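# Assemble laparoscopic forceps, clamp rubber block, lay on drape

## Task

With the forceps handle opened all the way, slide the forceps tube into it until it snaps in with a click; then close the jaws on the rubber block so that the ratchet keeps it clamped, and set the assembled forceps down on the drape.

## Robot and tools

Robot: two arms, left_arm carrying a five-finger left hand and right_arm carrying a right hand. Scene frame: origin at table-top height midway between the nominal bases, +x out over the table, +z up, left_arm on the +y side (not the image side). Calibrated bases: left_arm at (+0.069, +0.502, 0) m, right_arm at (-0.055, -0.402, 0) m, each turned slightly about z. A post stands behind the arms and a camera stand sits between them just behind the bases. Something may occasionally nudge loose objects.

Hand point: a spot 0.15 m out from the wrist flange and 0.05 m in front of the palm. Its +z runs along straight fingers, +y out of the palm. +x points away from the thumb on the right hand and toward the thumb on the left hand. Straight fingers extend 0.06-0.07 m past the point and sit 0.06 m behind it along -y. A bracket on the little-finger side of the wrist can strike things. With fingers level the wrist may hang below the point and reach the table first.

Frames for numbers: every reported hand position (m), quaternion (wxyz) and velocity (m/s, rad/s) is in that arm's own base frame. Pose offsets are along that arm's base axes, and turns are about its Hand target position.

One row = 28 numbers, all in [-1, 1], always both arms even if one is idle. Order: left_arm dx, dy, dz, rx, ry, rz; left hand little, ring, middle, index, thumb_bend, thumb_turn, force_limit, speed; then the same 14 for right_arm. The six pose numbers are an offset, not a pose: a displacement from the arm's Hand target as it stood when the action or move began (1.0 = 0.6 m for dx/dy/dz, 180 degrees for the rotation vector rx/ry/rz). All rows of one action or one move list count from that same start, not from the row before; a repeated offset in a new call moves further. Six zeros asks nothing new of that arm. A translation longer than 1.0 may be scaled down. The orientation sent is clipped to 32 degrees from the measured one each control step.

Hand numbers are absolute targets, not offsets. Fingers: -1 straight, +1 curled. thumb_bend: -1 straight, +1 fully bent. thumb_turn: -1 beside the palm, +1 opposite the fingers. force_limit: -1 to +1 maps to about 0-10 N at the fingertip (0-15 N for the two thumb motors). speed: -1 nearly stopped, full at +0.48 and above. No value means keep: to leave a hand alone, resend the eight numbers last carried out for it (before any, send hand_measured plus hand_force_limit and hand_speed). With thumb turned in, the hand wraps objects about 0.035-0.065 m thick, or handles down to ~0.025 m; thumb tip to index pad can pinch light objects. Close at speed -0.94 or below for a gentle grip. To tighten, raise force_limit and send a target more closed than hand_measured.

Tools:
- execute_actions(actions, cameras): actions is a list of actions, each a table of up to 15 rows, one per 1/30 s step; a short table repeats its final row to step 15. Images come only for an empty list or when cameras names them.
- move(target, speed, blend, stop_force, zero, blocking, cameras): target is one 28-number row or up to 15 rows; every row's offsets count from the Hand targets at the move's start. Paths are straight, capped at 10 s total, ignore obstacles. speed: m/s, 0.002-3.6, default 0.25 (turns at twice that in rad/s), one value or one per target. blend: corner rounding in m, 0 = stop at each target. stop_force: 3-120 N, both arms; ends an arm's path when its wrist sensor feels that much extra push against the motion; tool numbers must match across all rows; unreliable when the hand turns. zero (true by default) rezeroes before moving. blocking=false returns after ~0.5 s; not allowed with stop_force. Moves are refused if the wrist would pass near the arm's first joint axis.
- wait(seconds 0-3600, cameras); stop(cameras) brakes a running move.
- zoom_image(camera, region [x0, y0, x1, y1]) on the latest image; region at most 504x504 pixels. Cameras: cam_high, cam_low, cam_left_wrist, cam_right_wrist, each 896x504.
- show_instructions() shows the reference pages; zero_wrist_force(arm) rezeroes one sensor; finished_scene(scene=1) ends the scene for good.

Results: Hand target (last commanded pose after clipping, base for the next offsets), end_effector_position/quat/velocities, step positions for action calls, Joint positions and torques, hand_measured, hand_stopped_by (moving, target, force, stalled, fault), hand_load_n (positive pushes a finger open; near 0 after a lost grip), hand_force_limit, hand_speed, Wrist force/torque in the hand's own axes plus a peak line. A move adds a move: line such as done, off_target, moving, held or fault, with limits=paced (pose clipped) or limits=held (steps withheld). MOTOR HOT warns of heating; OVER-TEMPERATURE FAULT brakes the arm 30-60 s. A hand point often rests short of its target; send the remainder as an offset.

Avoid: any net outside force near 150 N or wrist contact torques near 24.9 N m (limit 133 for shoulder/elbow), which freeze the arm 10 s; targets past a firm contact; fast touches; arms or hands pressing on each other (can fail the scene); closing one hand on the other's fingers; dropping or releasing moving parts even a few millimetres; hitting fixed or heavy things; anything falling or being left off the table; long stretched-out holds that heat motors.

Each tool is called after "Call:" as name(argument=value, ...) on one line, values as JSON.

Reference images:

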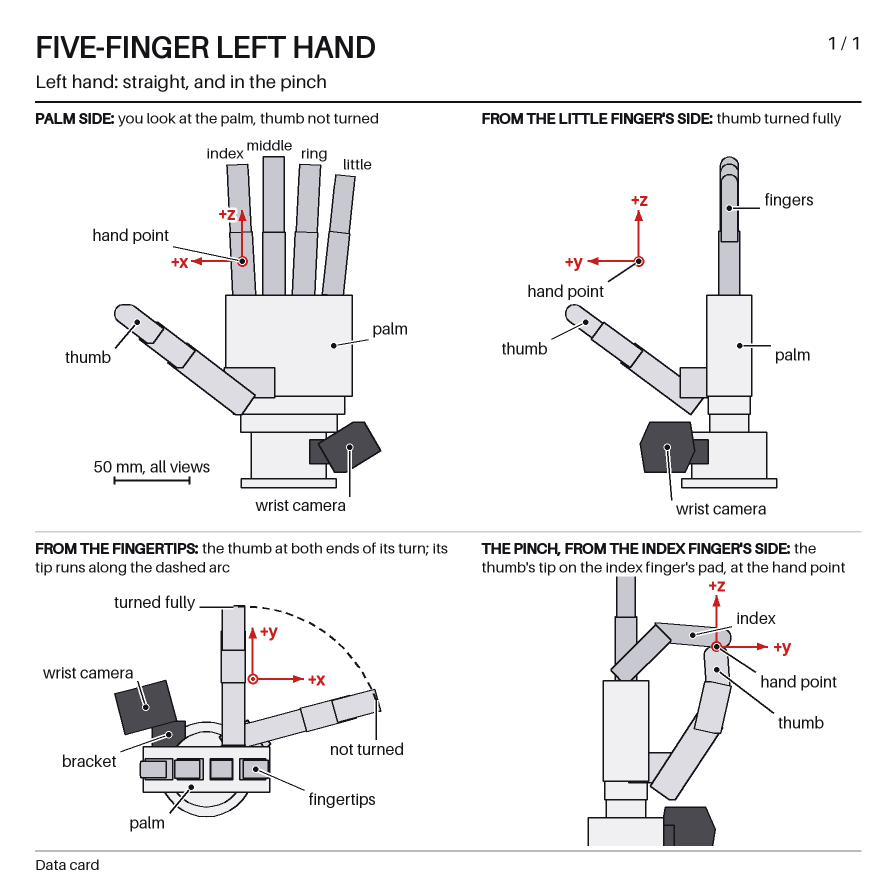

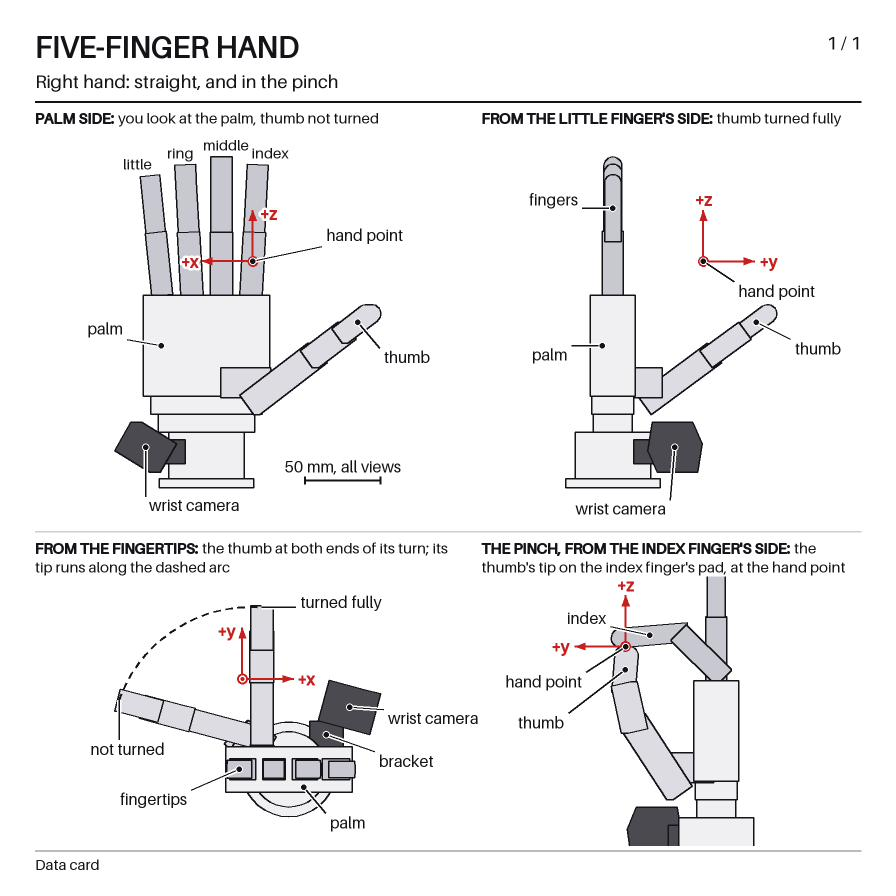

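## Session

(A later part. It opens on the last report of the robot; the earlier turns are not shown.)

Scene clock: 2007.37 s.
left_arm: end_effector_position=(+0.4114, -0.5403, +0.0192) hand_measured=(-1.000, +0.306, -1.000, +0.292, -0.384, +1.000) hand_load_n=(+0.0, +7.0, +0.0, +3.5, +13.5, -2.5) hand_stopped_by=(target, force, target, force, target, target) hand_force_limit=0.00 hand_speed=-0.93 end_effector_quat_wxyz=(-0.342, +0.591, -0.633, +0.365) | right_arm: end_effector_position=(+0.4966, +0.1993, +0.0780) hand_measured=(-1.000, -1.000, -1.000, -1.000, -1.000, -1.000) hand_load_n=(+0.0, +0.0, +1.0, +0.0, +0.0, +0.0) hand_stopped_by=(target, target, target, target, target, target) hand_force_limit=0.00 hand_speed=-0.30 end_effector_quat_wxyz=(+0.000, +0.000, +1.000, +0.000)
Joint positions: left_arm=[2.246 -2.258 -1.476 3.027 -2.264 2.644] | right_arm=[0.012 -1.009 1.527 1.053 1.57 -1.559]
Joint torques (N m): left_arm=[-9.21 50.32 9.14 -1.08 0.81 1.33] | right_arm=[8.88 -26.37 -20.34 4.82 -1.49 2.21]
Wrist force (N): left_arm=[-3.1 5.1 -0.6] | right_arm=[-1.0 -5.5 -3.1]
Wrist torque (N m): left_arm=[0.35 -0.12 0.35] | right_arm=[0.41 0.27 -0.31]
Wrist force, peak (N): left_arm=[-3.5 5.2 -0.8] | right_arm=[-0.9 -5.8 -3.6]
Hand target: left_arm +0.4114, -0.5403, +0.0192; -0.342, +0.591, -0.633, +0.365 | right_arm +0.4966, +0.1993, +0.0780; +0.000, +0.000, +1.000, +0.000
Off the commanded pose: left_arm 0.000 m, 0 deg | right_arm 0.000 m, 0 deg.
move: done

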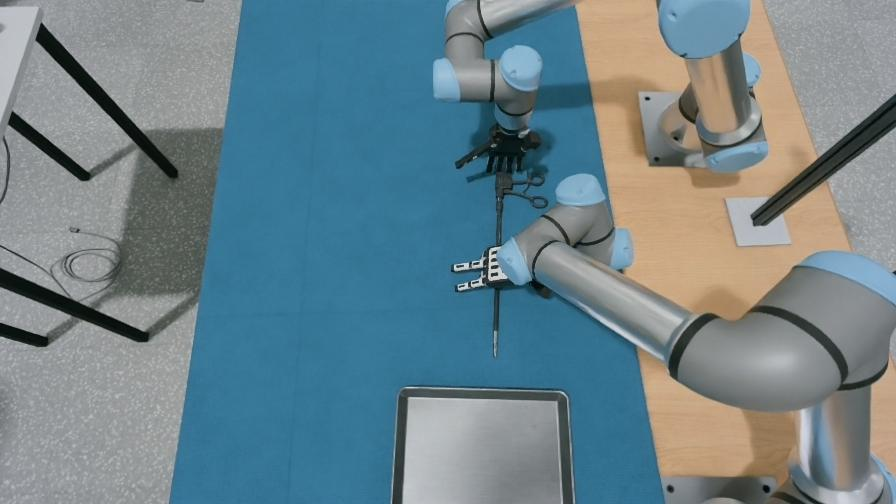

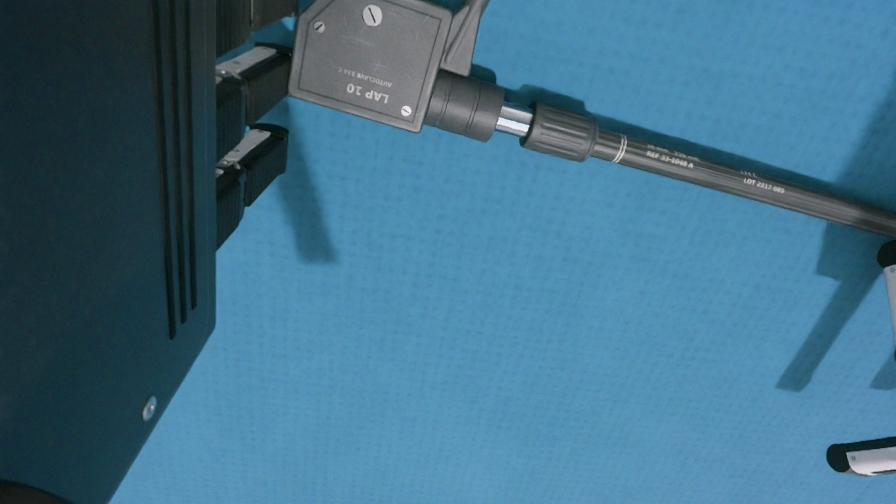

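Call:
move(target=[0,0,0,0,0,0,-1,0.8,-1,0.8,-0.38,1,0.0,-0.93,0.0025,0.00666,0,0,0,0,-1,-1,-1,-1,-1,-1,0.0,-0.3], speed=0.004, stop_force=9, zero=false, cameras=["cam_high","cam_right_wrist"])

Call:
zoom_image(camera="cam_right_wrist", region=[280, 0, 680, 220])

Scene clock: 2017.77 s.
left_arm: end_effector_position=(+0.4114, -0.5403, +0.0192) hand_measured=(-1.000, +0.306, -1.000, +0.292, -0.384, +1.000) hand_load_n=(+0.0, +7.0, +0.0, +3.5, +13.5, -2.5) hand_stopped_by=(target, force, target, force, target, target) hand_force_limit=0.00 hand_speed=-0.93 end_effector_quat_wxyz=(-0.342, +0.591, -0.633, +0.365) | right_arm: end_effector_position=(+0.4981, +0.2033, +0.0780) hand_measured=(-1.000, -1.000, -1.000, -1.000, -1.000, -1.000) hand_load_n=(+0.0, +0.0, +1.0, +0.0, -0.5, +0.0) hand_stopped_by=(target, target, target, target, target, target) hand_force_limit=0.00 hand_speed=-0.30 end_effector_quat_wxyz=(+0.000, +0.000, +1.000, +0.000)
Joint positions: left_arm=[2.246 -2.258 -1.476 3.027 -2.264 2.644] | right_arm=[0.021 -1.004 1.518 1.056 1.57 -1.551]
Joint torques (N m): left_arm=[-8.61 50.36 11.66 1.65 0.68 0.86] | right_arm=[9.7 -27.07 -20.53 4.91 -2.69 2.17]
Wrist force (N): left_arm=[-5.2 5.2 -0.8] | right_arm=[-0.8 -7.6 -3.0]
Wrist torque (N m): left_arm=[0.35 0.00 0.35] | right_arm=[0.43 0.26 -0.35]
Wrist force, peak (N): left_arm=[-5.7 5.4 -0.9] | right_arm=[-0.9 -7.9 -3.3]
Hand target: left_arm +0.4114, -0.5403, +0.0192; -0.342, +0.591, -0.633, +0.365 | right_arm +0.4981, +0.2033, +0.0780; +0.000, +0.000, +1.000, +0.000
Off the commanded pose: left_arm 0.000 m, 0 deg | right_arm 0.000 m, 0 deg.
move: done

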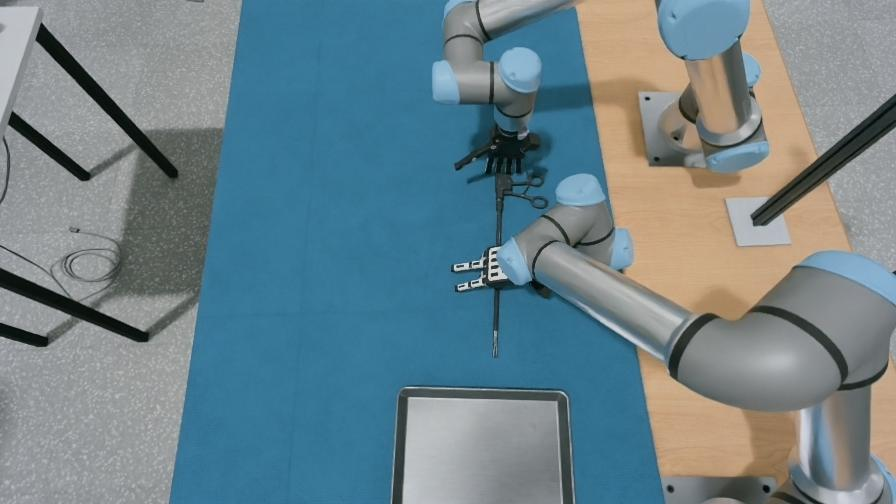

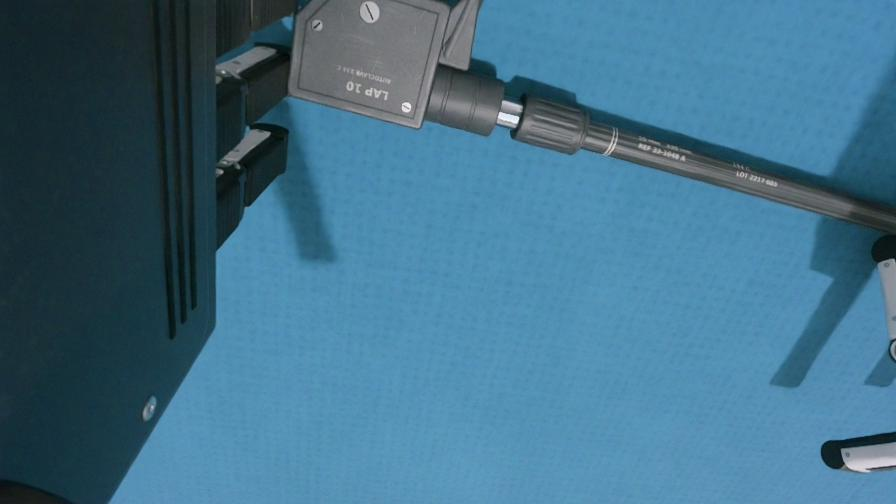

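Scaled by 1.260 from the camera's image (finer frame: 1280x720).

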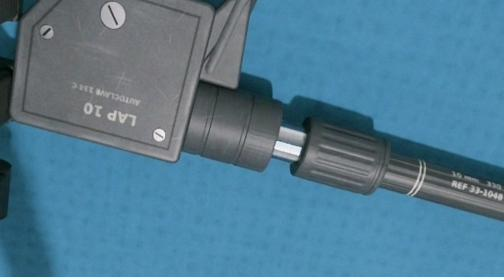

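Call:
move(target=[0,0,0,0,0,0,-1,0.8,-1,0.8,-0.38,1,0.0,-0.93,0.001,0.00666,0,0,0,0,-1,-1,-1,-1,-1,-1,0.0,-0.3], speed=0.004, stop_force=12, zero=false, cameras=["cam_high","cam_right_wrist"])

Call:
zoom_image(camera="cam_right_wrist", region=[280, 0, 680, 220])

Scene clock: 2028.17 s.
left_arm: end_effector_position=(+0.4114, -0.5403, +0.0192) hand_measured=(-1.000, +0.306, -1.000, +0.292, -0.384, +1.000) hand_load_n=(+0.0, +6.5, +0.0, +4.0, +13.5, -2.0) hand_stopped_by=(target, force, target, force, target, target) hand_force_limit=0.00 hand_speed=-0.93 end_effector_quat_wxyz=(-0.342, +0.591, -0.633, +0.365) | right_arm: end_effector_position=(+0.4987, +0.2073, +0.0780) hand_measured=(-1.000, -1.000, -1.000, -1.000, -1.000, -1.000) hand_load_n=(+0.0, +0.0, +0.5, +0.0, +0.0, +0.0) hand_stopped_by=(target, target, target, target, target, target) hand_force_limit=0.00 hand_speed=-0.30 end_effector_quat_wxyz=(+0.000, +0.000, +1.000, +0.000)
Joint positions: left_arm=[2.246 -2.258 -1.476 3.027 -2.264 2.644] | right_arm=[0.029 -1 1.512 1.059 1.57 -1.542]
Joint torques (N m): left_arm=[-9.91 50.1 13.83 2.14 0.43 -1.61] | right_arm=[6.46 -26.85 -20.7 4.74 -2.28 2.08]
Wrist force (N): left_arm=[-2.3 4.8 -0.7] | right_arm=[-0.6 -3.5 -3.2]
Wrist torque (N m): left_arm=[0.31 -0.20 0.32] | right_arm=[0.61 0.25 -0.24]
Wrist force, peak (N): left_arm=[-7.3 5.3 -0.6] | right_arm=[-0.6 -10.0 -3.2]
Hand target: left_arm +0.4114, -0.5403, +0.0192; -0.342, +0.591, -0.633, +0.365 | right_arm +0.4987, +0.2073, +0.0780; +0.000, +0.000, +1.000, +0.000
Off the commanded pose: left_arm 0.000 m, 0 deg | right_arm 0.000 m, 0 deg.
move: done

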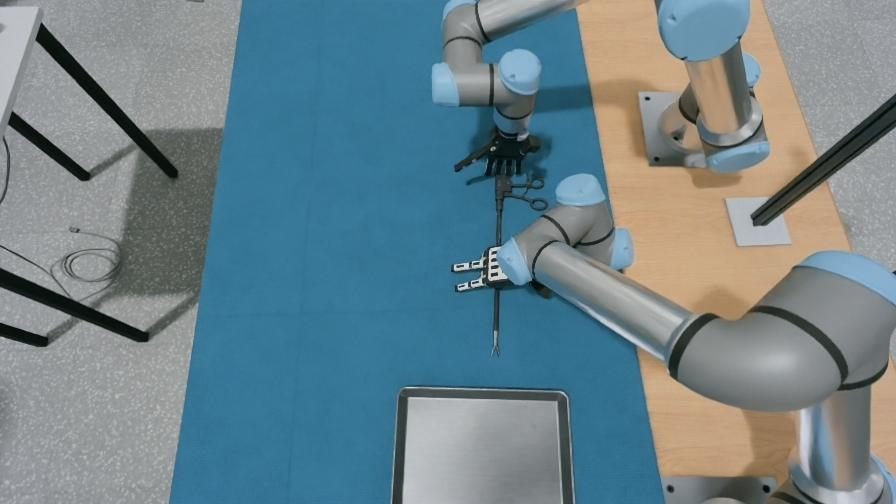

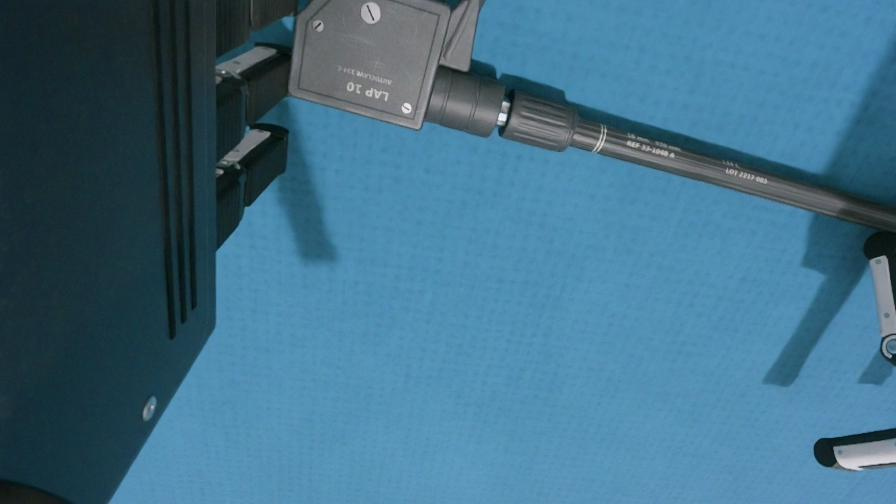

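Scaled by 1.260 from the camera's image (finer frame: 1280x720).

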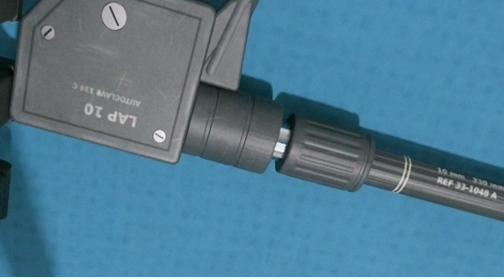

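Call:
zoom_image(camera="cam_high", region=[480, 320, 515, 365])

Call:
move(target=[0,0,0,0,0,0,-1,0.8,-1,0.8,-0.38,1,0.0,-0.93,0.0005,0.005,0,0,0,0,-1,-1,-1,-1,-1,-1,0.0,-0.3], speed=0.004, stop_force=15, zero=false, cameras=["cam_high","cam_right_wrist"])

Call:
zoom_image(camera="cam_right_wrist", region=[280, 0, 680, 220])

Scaled by 11.200 from the camera's image (finer frame: 1280x720).

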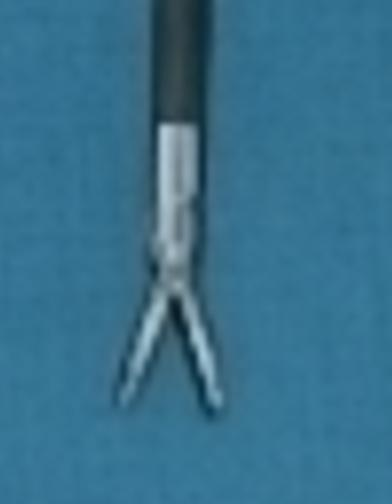

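Scene clock: 2035.03 s.
left_arm: end_effector_position=(+0.4114, -0.5403, +0.0192) hand_measured=(-1.000, +0.306, -1.000, +0.292, -0.384, +1.000) hand_load_n=(+0.0, +7.0, +0.0, +3.5, +14.0, -2.5) hand_stopped_by=(target, force, target, force, target, target) hand_force_limit=0.00 hand_speed=-0.93 end_effector_quat_wxyz=(-0.342, +0.591, -0.633, +0.365) | right_arm: end_effector_position=(+0.4990, +0.2103, +0.0780) hand_measured=(-1.000, -1.000, -1.000, -1.000, -1.000, -1.000) hand_load_n=(+0.0, +0.0, +1.0, +0.0, +0.0, +0.0) hand_stopped_by=(target, target, target, target, target, target) hand_force_limit=0.00 hand_speed=-0.30 end_effector_quat_wxyz=(+0.000, +0.000, +1.000, +0.000)
Joint positions: left_arm=[2.246 -2.258 -1.476 3.027 -2.264 2.644] | right_arm=[0.035 -0.998 1.507 1.061 1.57 -1.536]
Joint torques (N m): left_arm=[-8.51 50.04 16.03 1.58 0.46 -1.79] | right_arm=[10.19 -27.02 -20.69 4.87 -3.29 2.04]
Wrist force (N): left_arm=[-6.9 5.2 -0.7] | right_arm=[-0.6 -9.5 -3.2]
Wrist torque (N m): left_arm=[0.34 0.06 0.33] | right_arm=[0.46 0.20 -0.38]
Wrist force, peak (N): left_arm=[-7.2 5.3 -0.8] | right_arm=[-0.6 -9.8 -3.4]
Hand target: left_arm +0.4114, -0.5403, +0.0192; -0.342, +0.591, -0.633, +0.365 | right_arm +0.4990, +0.2103, +0.0780; +0.000, +0.000, +1.000, +0.000
Off the commanded pose: left_arm 0.000 m, 0 deg | right_arm 0.000 m, 0 deg.
move: done

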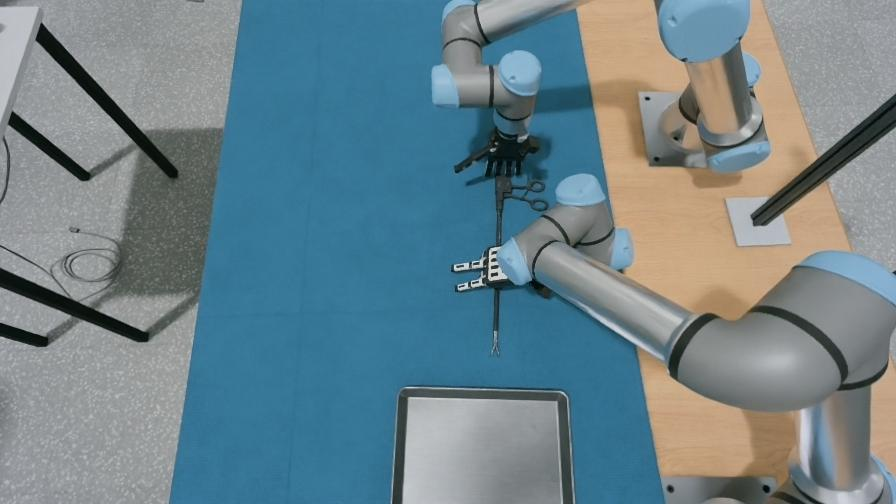

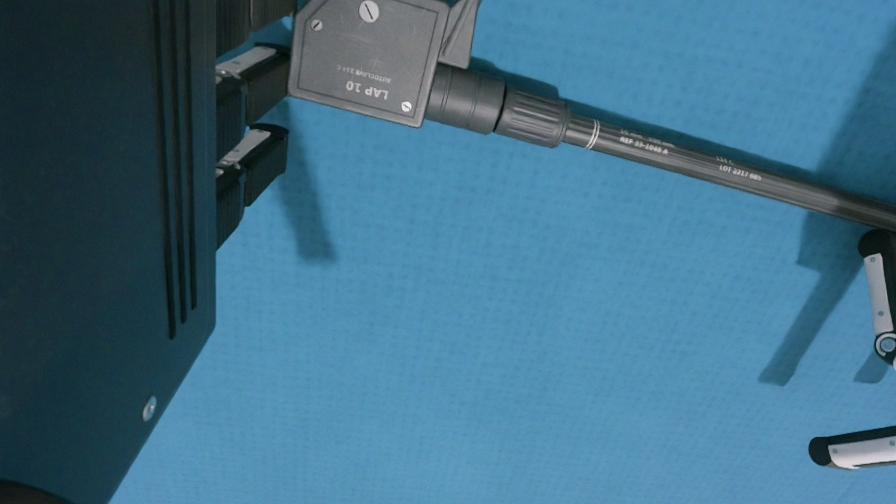

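Scaled by 1.260 from the camera's image (finer frame: 1280x720).

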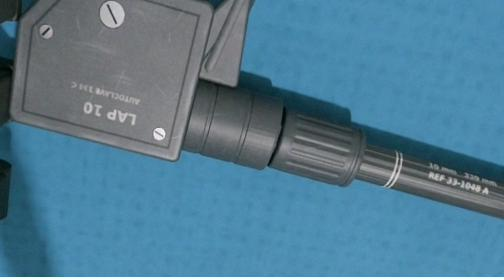

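Call:
move(target=[0,0,0,0,0,0,-1,0.8,-1,0.8,-0.38,1,0.0,-0.93,0.0004,0.005,0,0,0,0,-1,-1,-1,-1,-1,-1,0.0,-0.3], speed=0.004, stop_force=14, zero=false, cameras=["cam_high","cam_right_wrist"])

Call:
zoom_image(camera="cam_right_wrist", region=[400, 40, 640, 190])

Call:
zoom_image(camera="cam_high", region=[480, 320, 515, 365])

Scene clock: 2041.93 s.
left_arm: end_effector_position=(+0.4114, -0.5403, +0.0192) hand_measured=(-1.000, +0.306, -1.000, +0.292, -0.384, +1.000) hand_load_n=(+0.0, +7.0, +0.0, +3.5, +13.5, -3.0) hand_stopped_by=(target, force, target, force, target, target) hand_force_limit=0.00 hand_speed=-0.93 end_effector_quat_wxyz=(-0.342, +0.591, -0.633, +0.365) | right_arm: end_effector_position=(+0.4991, +0.2117, +0.0780) hand_measured=(-1.000, -1.000, -1.000, -1.000, -1.000, -1.000) hand_load_n=(+0.0, +0.0, +1.5, +0.0, +0.0, +0.0) hand_stopped_by=(target, target, target, target, target, target) hand_force_limit=0.00 hand_speed=-0.30 end_effector_quat_wxyz=(+0.000, +0.000, +1.000, +0.000)
Joint positions: left_arm=[2.246 -2.258 -1.476 3.027 -2.264 2.644] | right_arm=[0.038 -0.996 1.505 1.061 1.57 -1.533]
Joint torques (N m): left_arm=[-9.36 49.81 17.74 0.94 0.7 -1.7] | right_arm=[-4.17 -50.35 -8.34 0.36 -2.77 -2.38]
Wrist force (N): left_arm=[-9.4 4.9 -0.4] | right_arm=[-0.9 -10.8 -3.1]
Wrist torque (N m): left_arm=[0.32 0.04 0.33] | right_arm=[0.68 0.23 -0.39]
Wrist force, peak (N): left_arm=[-11.4 5.2 -0.7] | right_arm=[-0.5 -14.4 -3.4]
Hand target: left_arm +0.4114, -0.5403, +0.0192; -0.342, +0.591, -0.633, +0.365 | right_arm +0.4991, +0.2117, +0.0780; +0.000, +0.000, +1.000, +0.000 (not the last commanded pose)
Off the commanded pose: left_arm 0.000 m, 0 deg | right_arm 0.002 m, 0 deg.
move: contact (right_arm)

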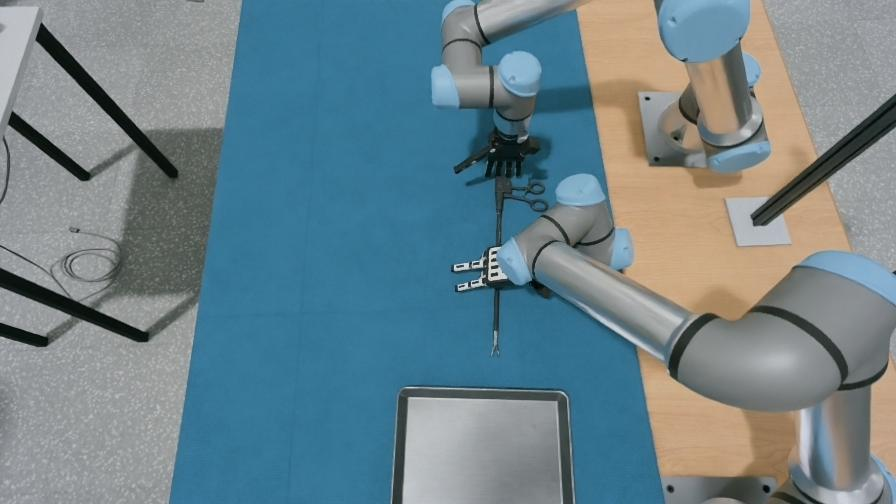

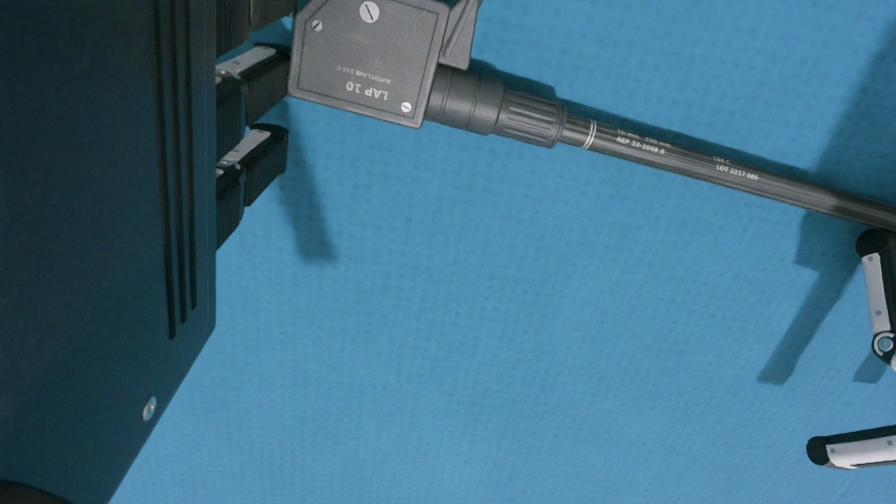

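Scaled by 2.100 from the camera's image (finer frame: 1280x720).

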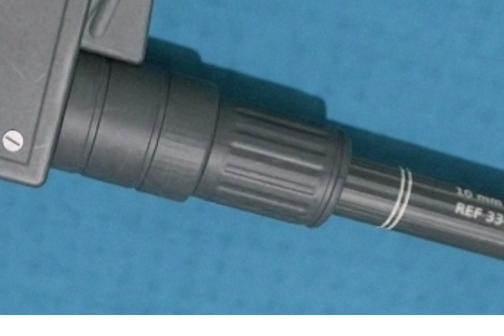

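Scaled by 11.200 from the camera's image (finer frame: 1280x720).

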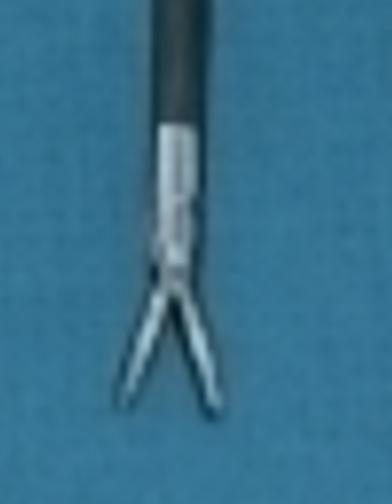

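Call:
move(target=[0,0,0,0,0,0,-1,0.8,-1,0.8,-0.38,1,0.0,-0.93,0.0003,0.005,0,0,0,0,-1,-1,-1,-1,-1,-1,0.0,-0.3], speed=0.003, stop_force=19, zero=false, cameras=["cam_high","cam_right_wrist"])

Call:
zoom_image(camera="cam_right_wrist", region=[400, 40, 640, 190])

Scene clock: 2051.00 s.
left_arm: end_effector_position=(+0.4114, -0.5403, +0.0192) hand_measured=(-1.000, +0.306, -1.000, +0.292, -0.384, +1.000) hand_load_n=(+0.5, +6.0, +0.0, +4.0, +12.5, -4.5) hand_stopped_by=(target, force, target, force, target, target) hand_force_limit=0.00 hand_speed=-0.93 end_effector_quat_wxyz=(-0.342, +0.591, -0.633, +0.365) | right_arm: end_effector_position=(+0.4993, +0.2147, +0.0780) hand_measured=(-1.000, -1.000, -1.000, -1.000, -1.000, -1.000) hand_load_n=(+0.0, +0.0, +1.5, +0.0, +0.0, +0.0) hand_stopped_by=(target, target, target, target, target, target) hand_force_limit=0.00 hand_speed=-0.30 end_effector_quat_wxyz=(+0.000, +0.000, +1.000, +0.000)
Joint positions: left_arm=[2.246 -2.258 -1.476 3.027 -2.264 2.644] | right_arm=[0.045 -0.994 1.502 1.063 1.57 -1.527]
Joint torques (N m): left_arm=[-10.1 47.5 19.82 0.13 0.74 -1.61] | right_arm=[11.67 -27.6 -20.62 4.56 -3.19 1.98]
Wrist force (N): left_arm=[-11.0 4.8 -0.6] | right_arm=[0.1 -14.3 -3.5]
Wrist torque (N m): left_arm=[0.31 0.03 0.30] | right_arm=[0.64 0.19 -0.42]
Wrist force, peak (N): left_arm=[-14.0 5.3 -0.5] | right_arm=[-0.3 -17.5 -3.1]
Hand target: left_arm +0.4114, -0.5403, +0.0192; -0.342, +0.591, -0.633, +0.365 | right_arm +0.4993, +0.2147, +0.0780; +0.000, +0.000, +1.000, +0.000
Off the commanded pose: left_arm 0.000 m, 0 deg | right_arm 0.000 m, 0 deg.
move: done

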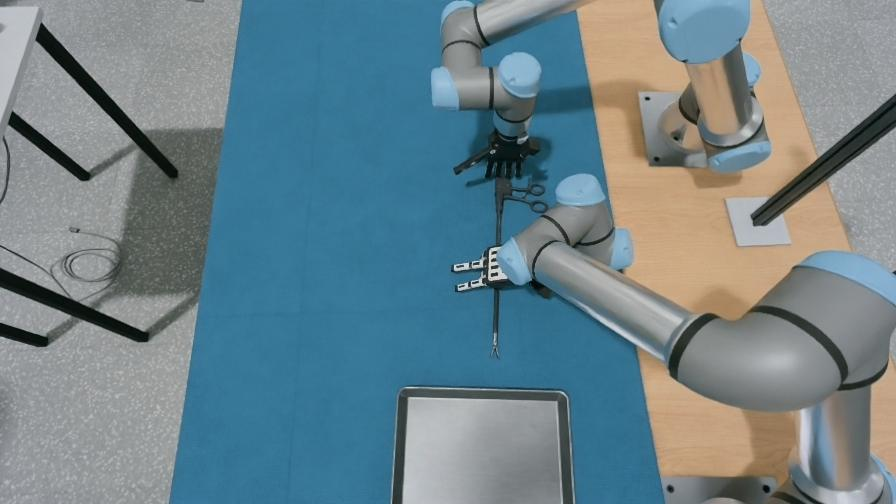

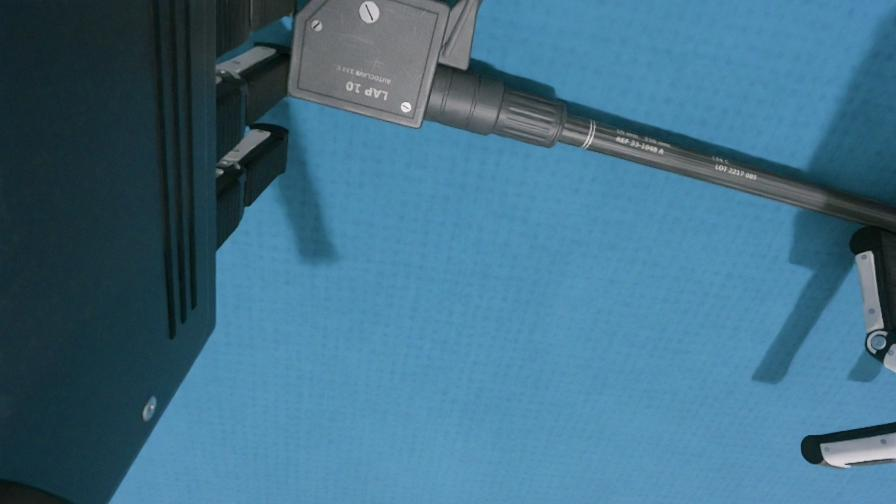

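Scaled by 2.100 from the camera's image (finer frame: 1280x720).

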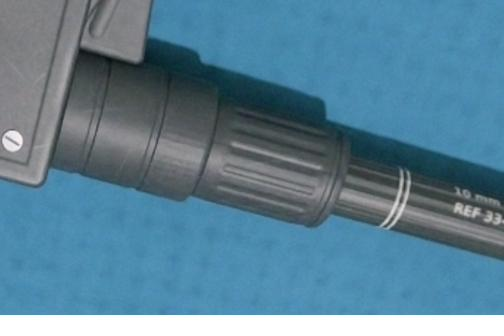

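Call:
move(target=[0,0,0,0,0,0,-1,0.8,-1,0.8,-0.38,1,0.0,-0.93,0,-0.005,0,0,0,0,-1,-1,-1,-1,-1,-1,0.0,-0.3], speed=0.006)

Call:
move(target=[0,0,0,0,0,0,-1,0.8,-1,0.8,-0.38,1,0.0,-0.93,0,-0.035,0.05,0,0,0,-1,-1,-1,-1,-1,-1,0.0,-0.3], speed=0.05, cameras=["cam_high","cam_low","cam_left_wrist","cam_right_wrist"])

Call:
zoom_image(camera="cam_low", region=[480, 330, 700, 480])

Scene clock: 2099.67 s.
left_arm: end_effector_position=(+0.4114, -0.5403, +0.0192) hand_measured=(-1.000, +0.306, -1.000, +0.292, -0.384, +1.000) hand_load_n=(+0.0, +5.5, +0.0, +5.0, +12.0, -2.5) hand_stopped_by=(target, force, target, force, target, target) hand_force_limit=0.00 hand_speed=-0.93 end_effector_quat_wxyz=(-0.342, +0.591, -0.633, +0.365) | right_arm: end_effector_position=(+0.4993, +0.2118, +0.0780) hand_measured=(-1.000, -1.000, -1.000, -1.000, -1.000, -1.000) hand_load_n=(-0.5, +0.0, +0.0, +0.0, +0.0, +0.0) hand_stopped_by=(target, target, target, target, target, target) hand_force_limit=0.00 hand_speed=-0.30 end_effector_quat_wxyz=(+0.000, +0.000, +1.000, +0.000)
Joint positions: left_arm=[2.246 -2.258 -1.476 3.027 -2.264 2.644] | right_arm=[0.038 -0.996 1.505 1.062 1.57 -1.533]
Joint torques (N m): left_arm=[-9.3 49.94 21.12 -0.2 0.56 -1.66] | right_arm=[-8.93 -50.51 -9.17 -0.02 0.42 -2.51]
Wrist force (N): left_arm=[1.6 2.4 -0.2] | right_arm=[0.9 1.4 -2.5]
Wrist torque (N m): left_arm=[0.10 -0.36 0.25] | right_arm=[0.58 0.12 0.07]
Wrist force, peak (N): left_arm=[-11.2 4.9 -0.8] | right_arm=[-0.1 -14.3 -3.5]
Hand target: left_arm +0.4114, -0.5403, +0.0192; -0.342, +0.591, -0.633, +0.365 | right_arm +0.4993, +0.2117, +0.0780; +0.000, +0.000, +1.000, +0.000
Off the commanded pose: left_arm 0.000 m, 0 deg | right_arm 0.000 m, 0 deg.
move: done

Scene clock: 2100.77 s.
left_arm: end_effector_position=(+0.4114, -0.5403, +0.0192) hand_measured=(-1.000, +0.306, -1.000, +0.292, -0.384, +1.000) hand_load_n=(+0.0, +5.5, +0.0, +5.0, +11.5, -2.5) hand_stopped_by=(target, force, target, force, target, target) hand_force_limit=0.00 hand_speed=-0.93 end_effector_quat_wxyz=(-0.342, +0.591, -0.633, +0.365) | right_arm: end_effector_position=(+0.4993, +0.1907, +0.1079) hand_measured=(-1.000, -1.000, -1.000, -1.000, -1.000, -1.000) hand_load_n=(+0.0, +0.0, +0.0, +0.0, +0.0, +0.0) hand_stopped_by=(target, target, target, target, target, target) hand_force_limit=0.00 hand_speed=-0.30 end_effector_quat_wxyz=(+0.000, +0.000, +1.000, +0.000)
Joint positions: left_arm=[2.246 -2.258 -1.476 3.027 -2.264 2.644] | right_arm=[-0.006 -1.042 1.494 1.118 1.57 -1.578]
Joint torques (N m): left_arm=[-8.61 49.49 21.53 -0.24 0.27 -1.7] | right_arm=[-8.79 -49.43 -20.66 4.65 0.19 -2.39]
Wrist force (N): left_arm=[1.5 2.5 -0.6] | right_arm=[0.8 1.1 -2.5]
Wrist torque (N m): left_arm=[0.13 -0.35 0.24] | right_arm=[0.55 0.13 0.06]
Wrist force, peak (N): left_arm=[1.7 2.7 -0.2] | right_arm=[0.8 1.2 -2.5]
Hand target: left_arm +0.4114, -0.5403, +0.0192; -0.342, +0.591, -0.633, +0.365 | right_arm +0.4993, +0.1907, +0.1080; +0.000, +0.000, +1.000, +0.000
Off the commanded pose: left_arm 0.000 m, 0 deg | right_arm 0.000 m, 0 deg.
move: done

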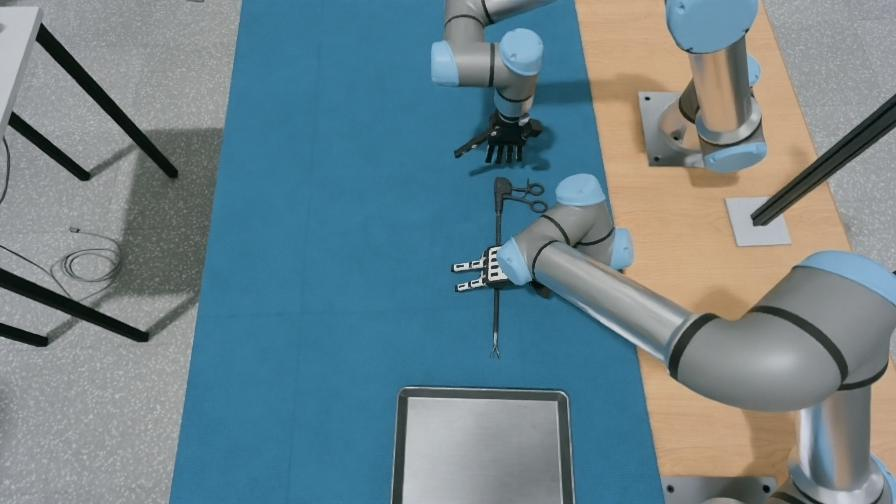

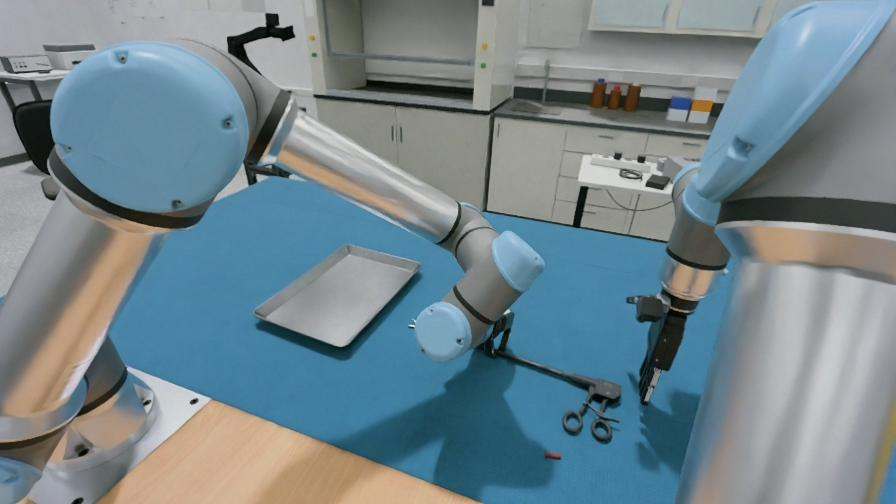

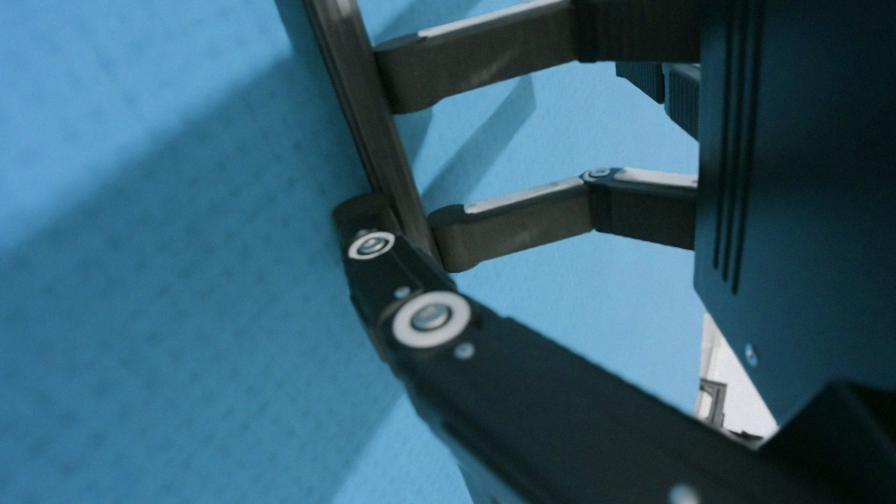

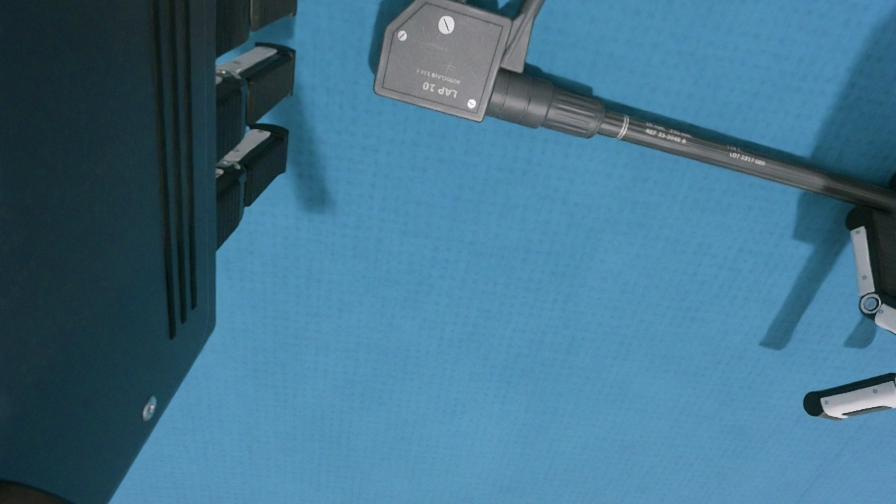

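Scaled by 2.291 from the camera's image (finer frame: 1280x720).

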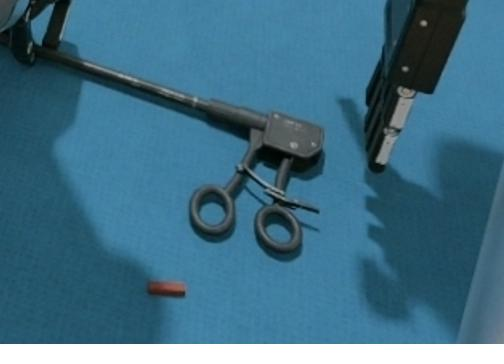

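Call:
move(target=[0,0,-0.0067,0,0,0,-1,0.8,-1,0.8,-0.38,1,0.0,-0.93,0,0,0,0,0,0,-1,-1,-1,-1,-1,-1,0.0,-0.3], speed=0.01, stop_force=4, cameras=["all"])

Scene clock: 2131.63 s.
left_arm: end_effector_position=(+0.4115, -0.5404, +0.0186) hand_measured=(-1.000, +0.306, -1.000, +0.292, -0.384, +1.000) hand_load_n=(+0.0, +5.5, +0.0, +6.0, +11.5, -3.0) hand_stopped_by=(target, force, target, force, target, target) hand_force_limit=0.00 hand_speed=-0.93 end_effector_quat_wxyz=(-0.342, +0.591, -0.633, +0.365) | right_arm: end_effector_position=(+0.4993, +0.1907, +0.1080) hand_measured=(-1.000, -1.000, -1.000, -1.000, -1.000, -1.000) hand_load_n=(+0.0, +0.0, +0.0, +0.0, +0.0, +0.0) hand_stopped_by=(target, target, target, target, target, target) hand_force_limit=0.00 hand_speed=-0.30 end_effector_quat_wxyz=(+0.000, +0.000, +1.000, +0.000)
Joint positions: left_arm=[2.246 -2.259 -1.476 3.028 -2.264 2.644] | right_arm=[-0.006 -1.042 1.494 1.119 1.57 -1.578]
Joint torques (N m): left_arm=[-6.51 49.53 26.6 -2.61 0.08 -1.26] | right_arm=[-8.58 -49.29 -21.17 4.74 -1.1 -2.26]
Wrist force (N): left_arm=[0.9 -0.2 -1.4] | right_arm=[0.6 1.0 -2.2]
Wrist torque (N m): left_arm=[0.07 -0.29 0.31] | right_arm=[0.51 0.15 0.04]
Wrist force, peak (N): left_arm=[0.5 -6.2 -3.9] | right_arm=[0.2 1.5 -2.6]
Hand target: left_arm +0.4115, -0.5405, +0.0186; -0.342, +0.591, -0.633, +0.365 (not the last commanded pose) | right_arm +0.4993, +0.1907, +0.1080; +0.000, +0.000, +1.000, +0.000
Off the commanded pose: left_arm 0.003 m, 0 deg | right_arm 0.000 m, 0 deg.
move: contact (left_arm)

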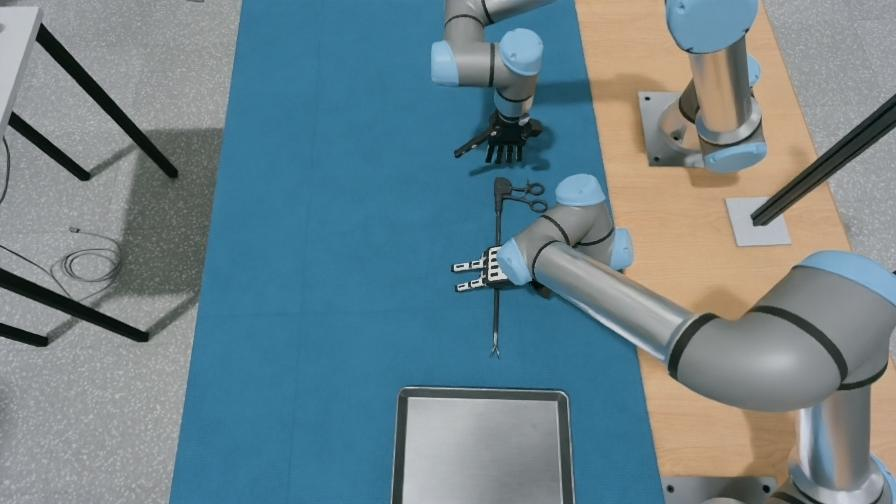

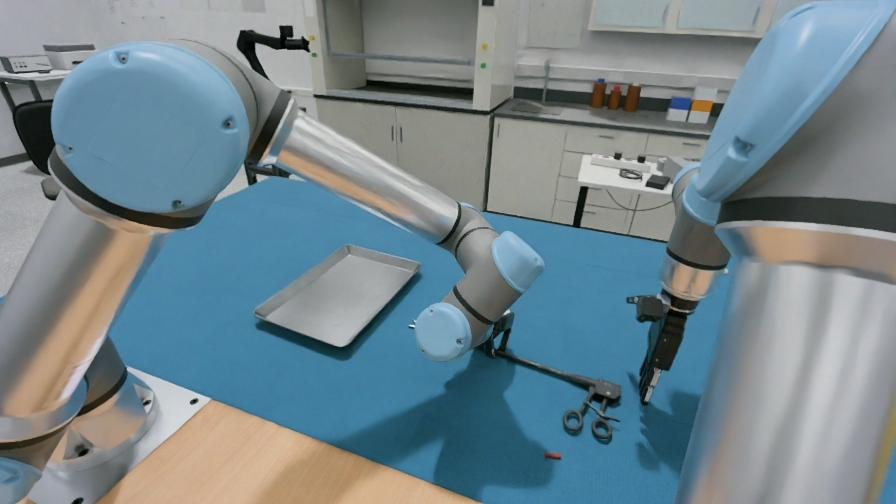

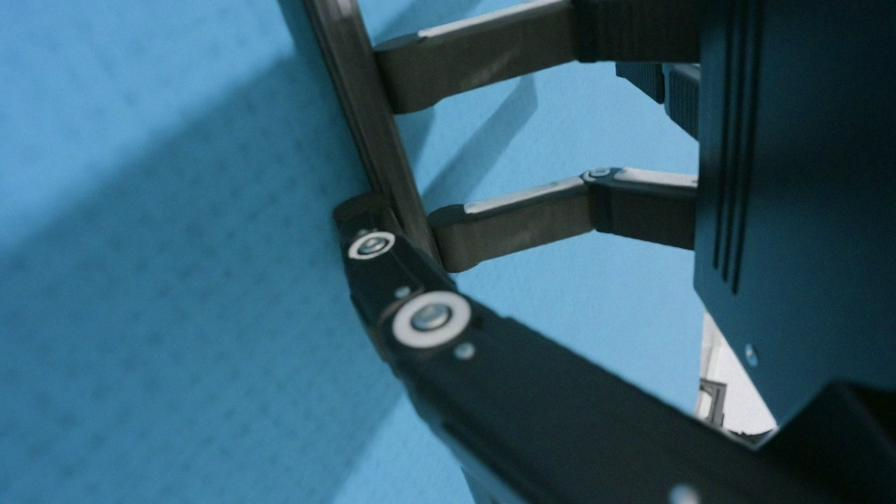

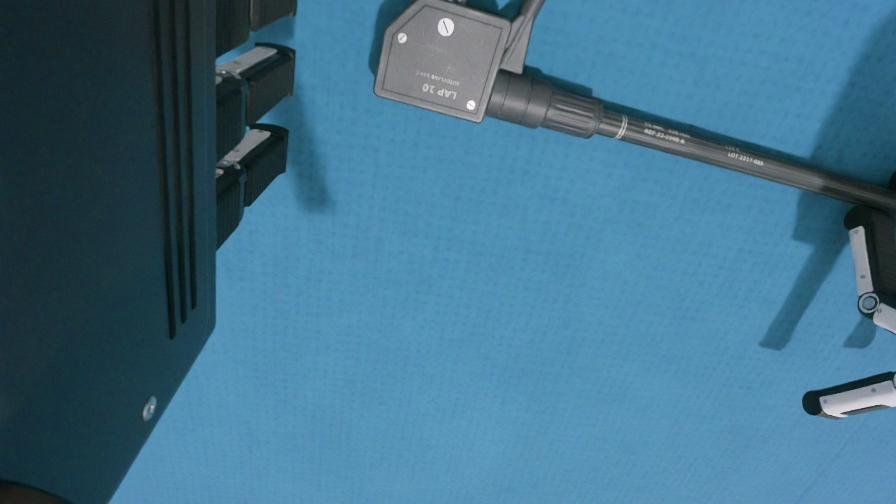

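Call:
zoom_image(camera="cam_high", region=[440, 170, 560, 370])

Call:
zoom_image(camera="cam_low", region=[380, 300, 660, 470])

Scaled by 2.520 from the camera's image (finer frame: 1280x720).

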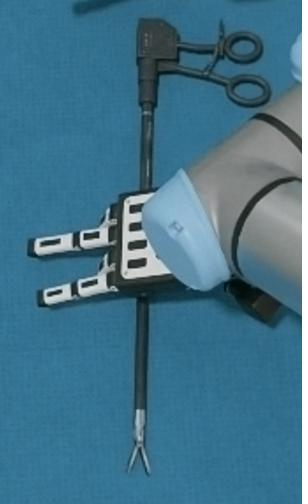

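Scaled by 1.800 from the camera's image (finer frame: 1280x720).

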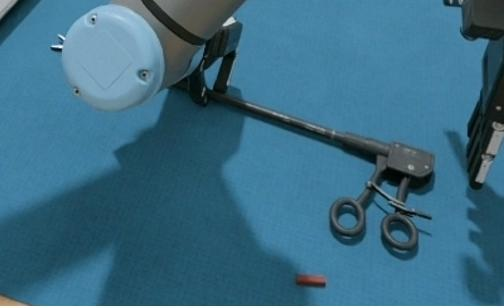

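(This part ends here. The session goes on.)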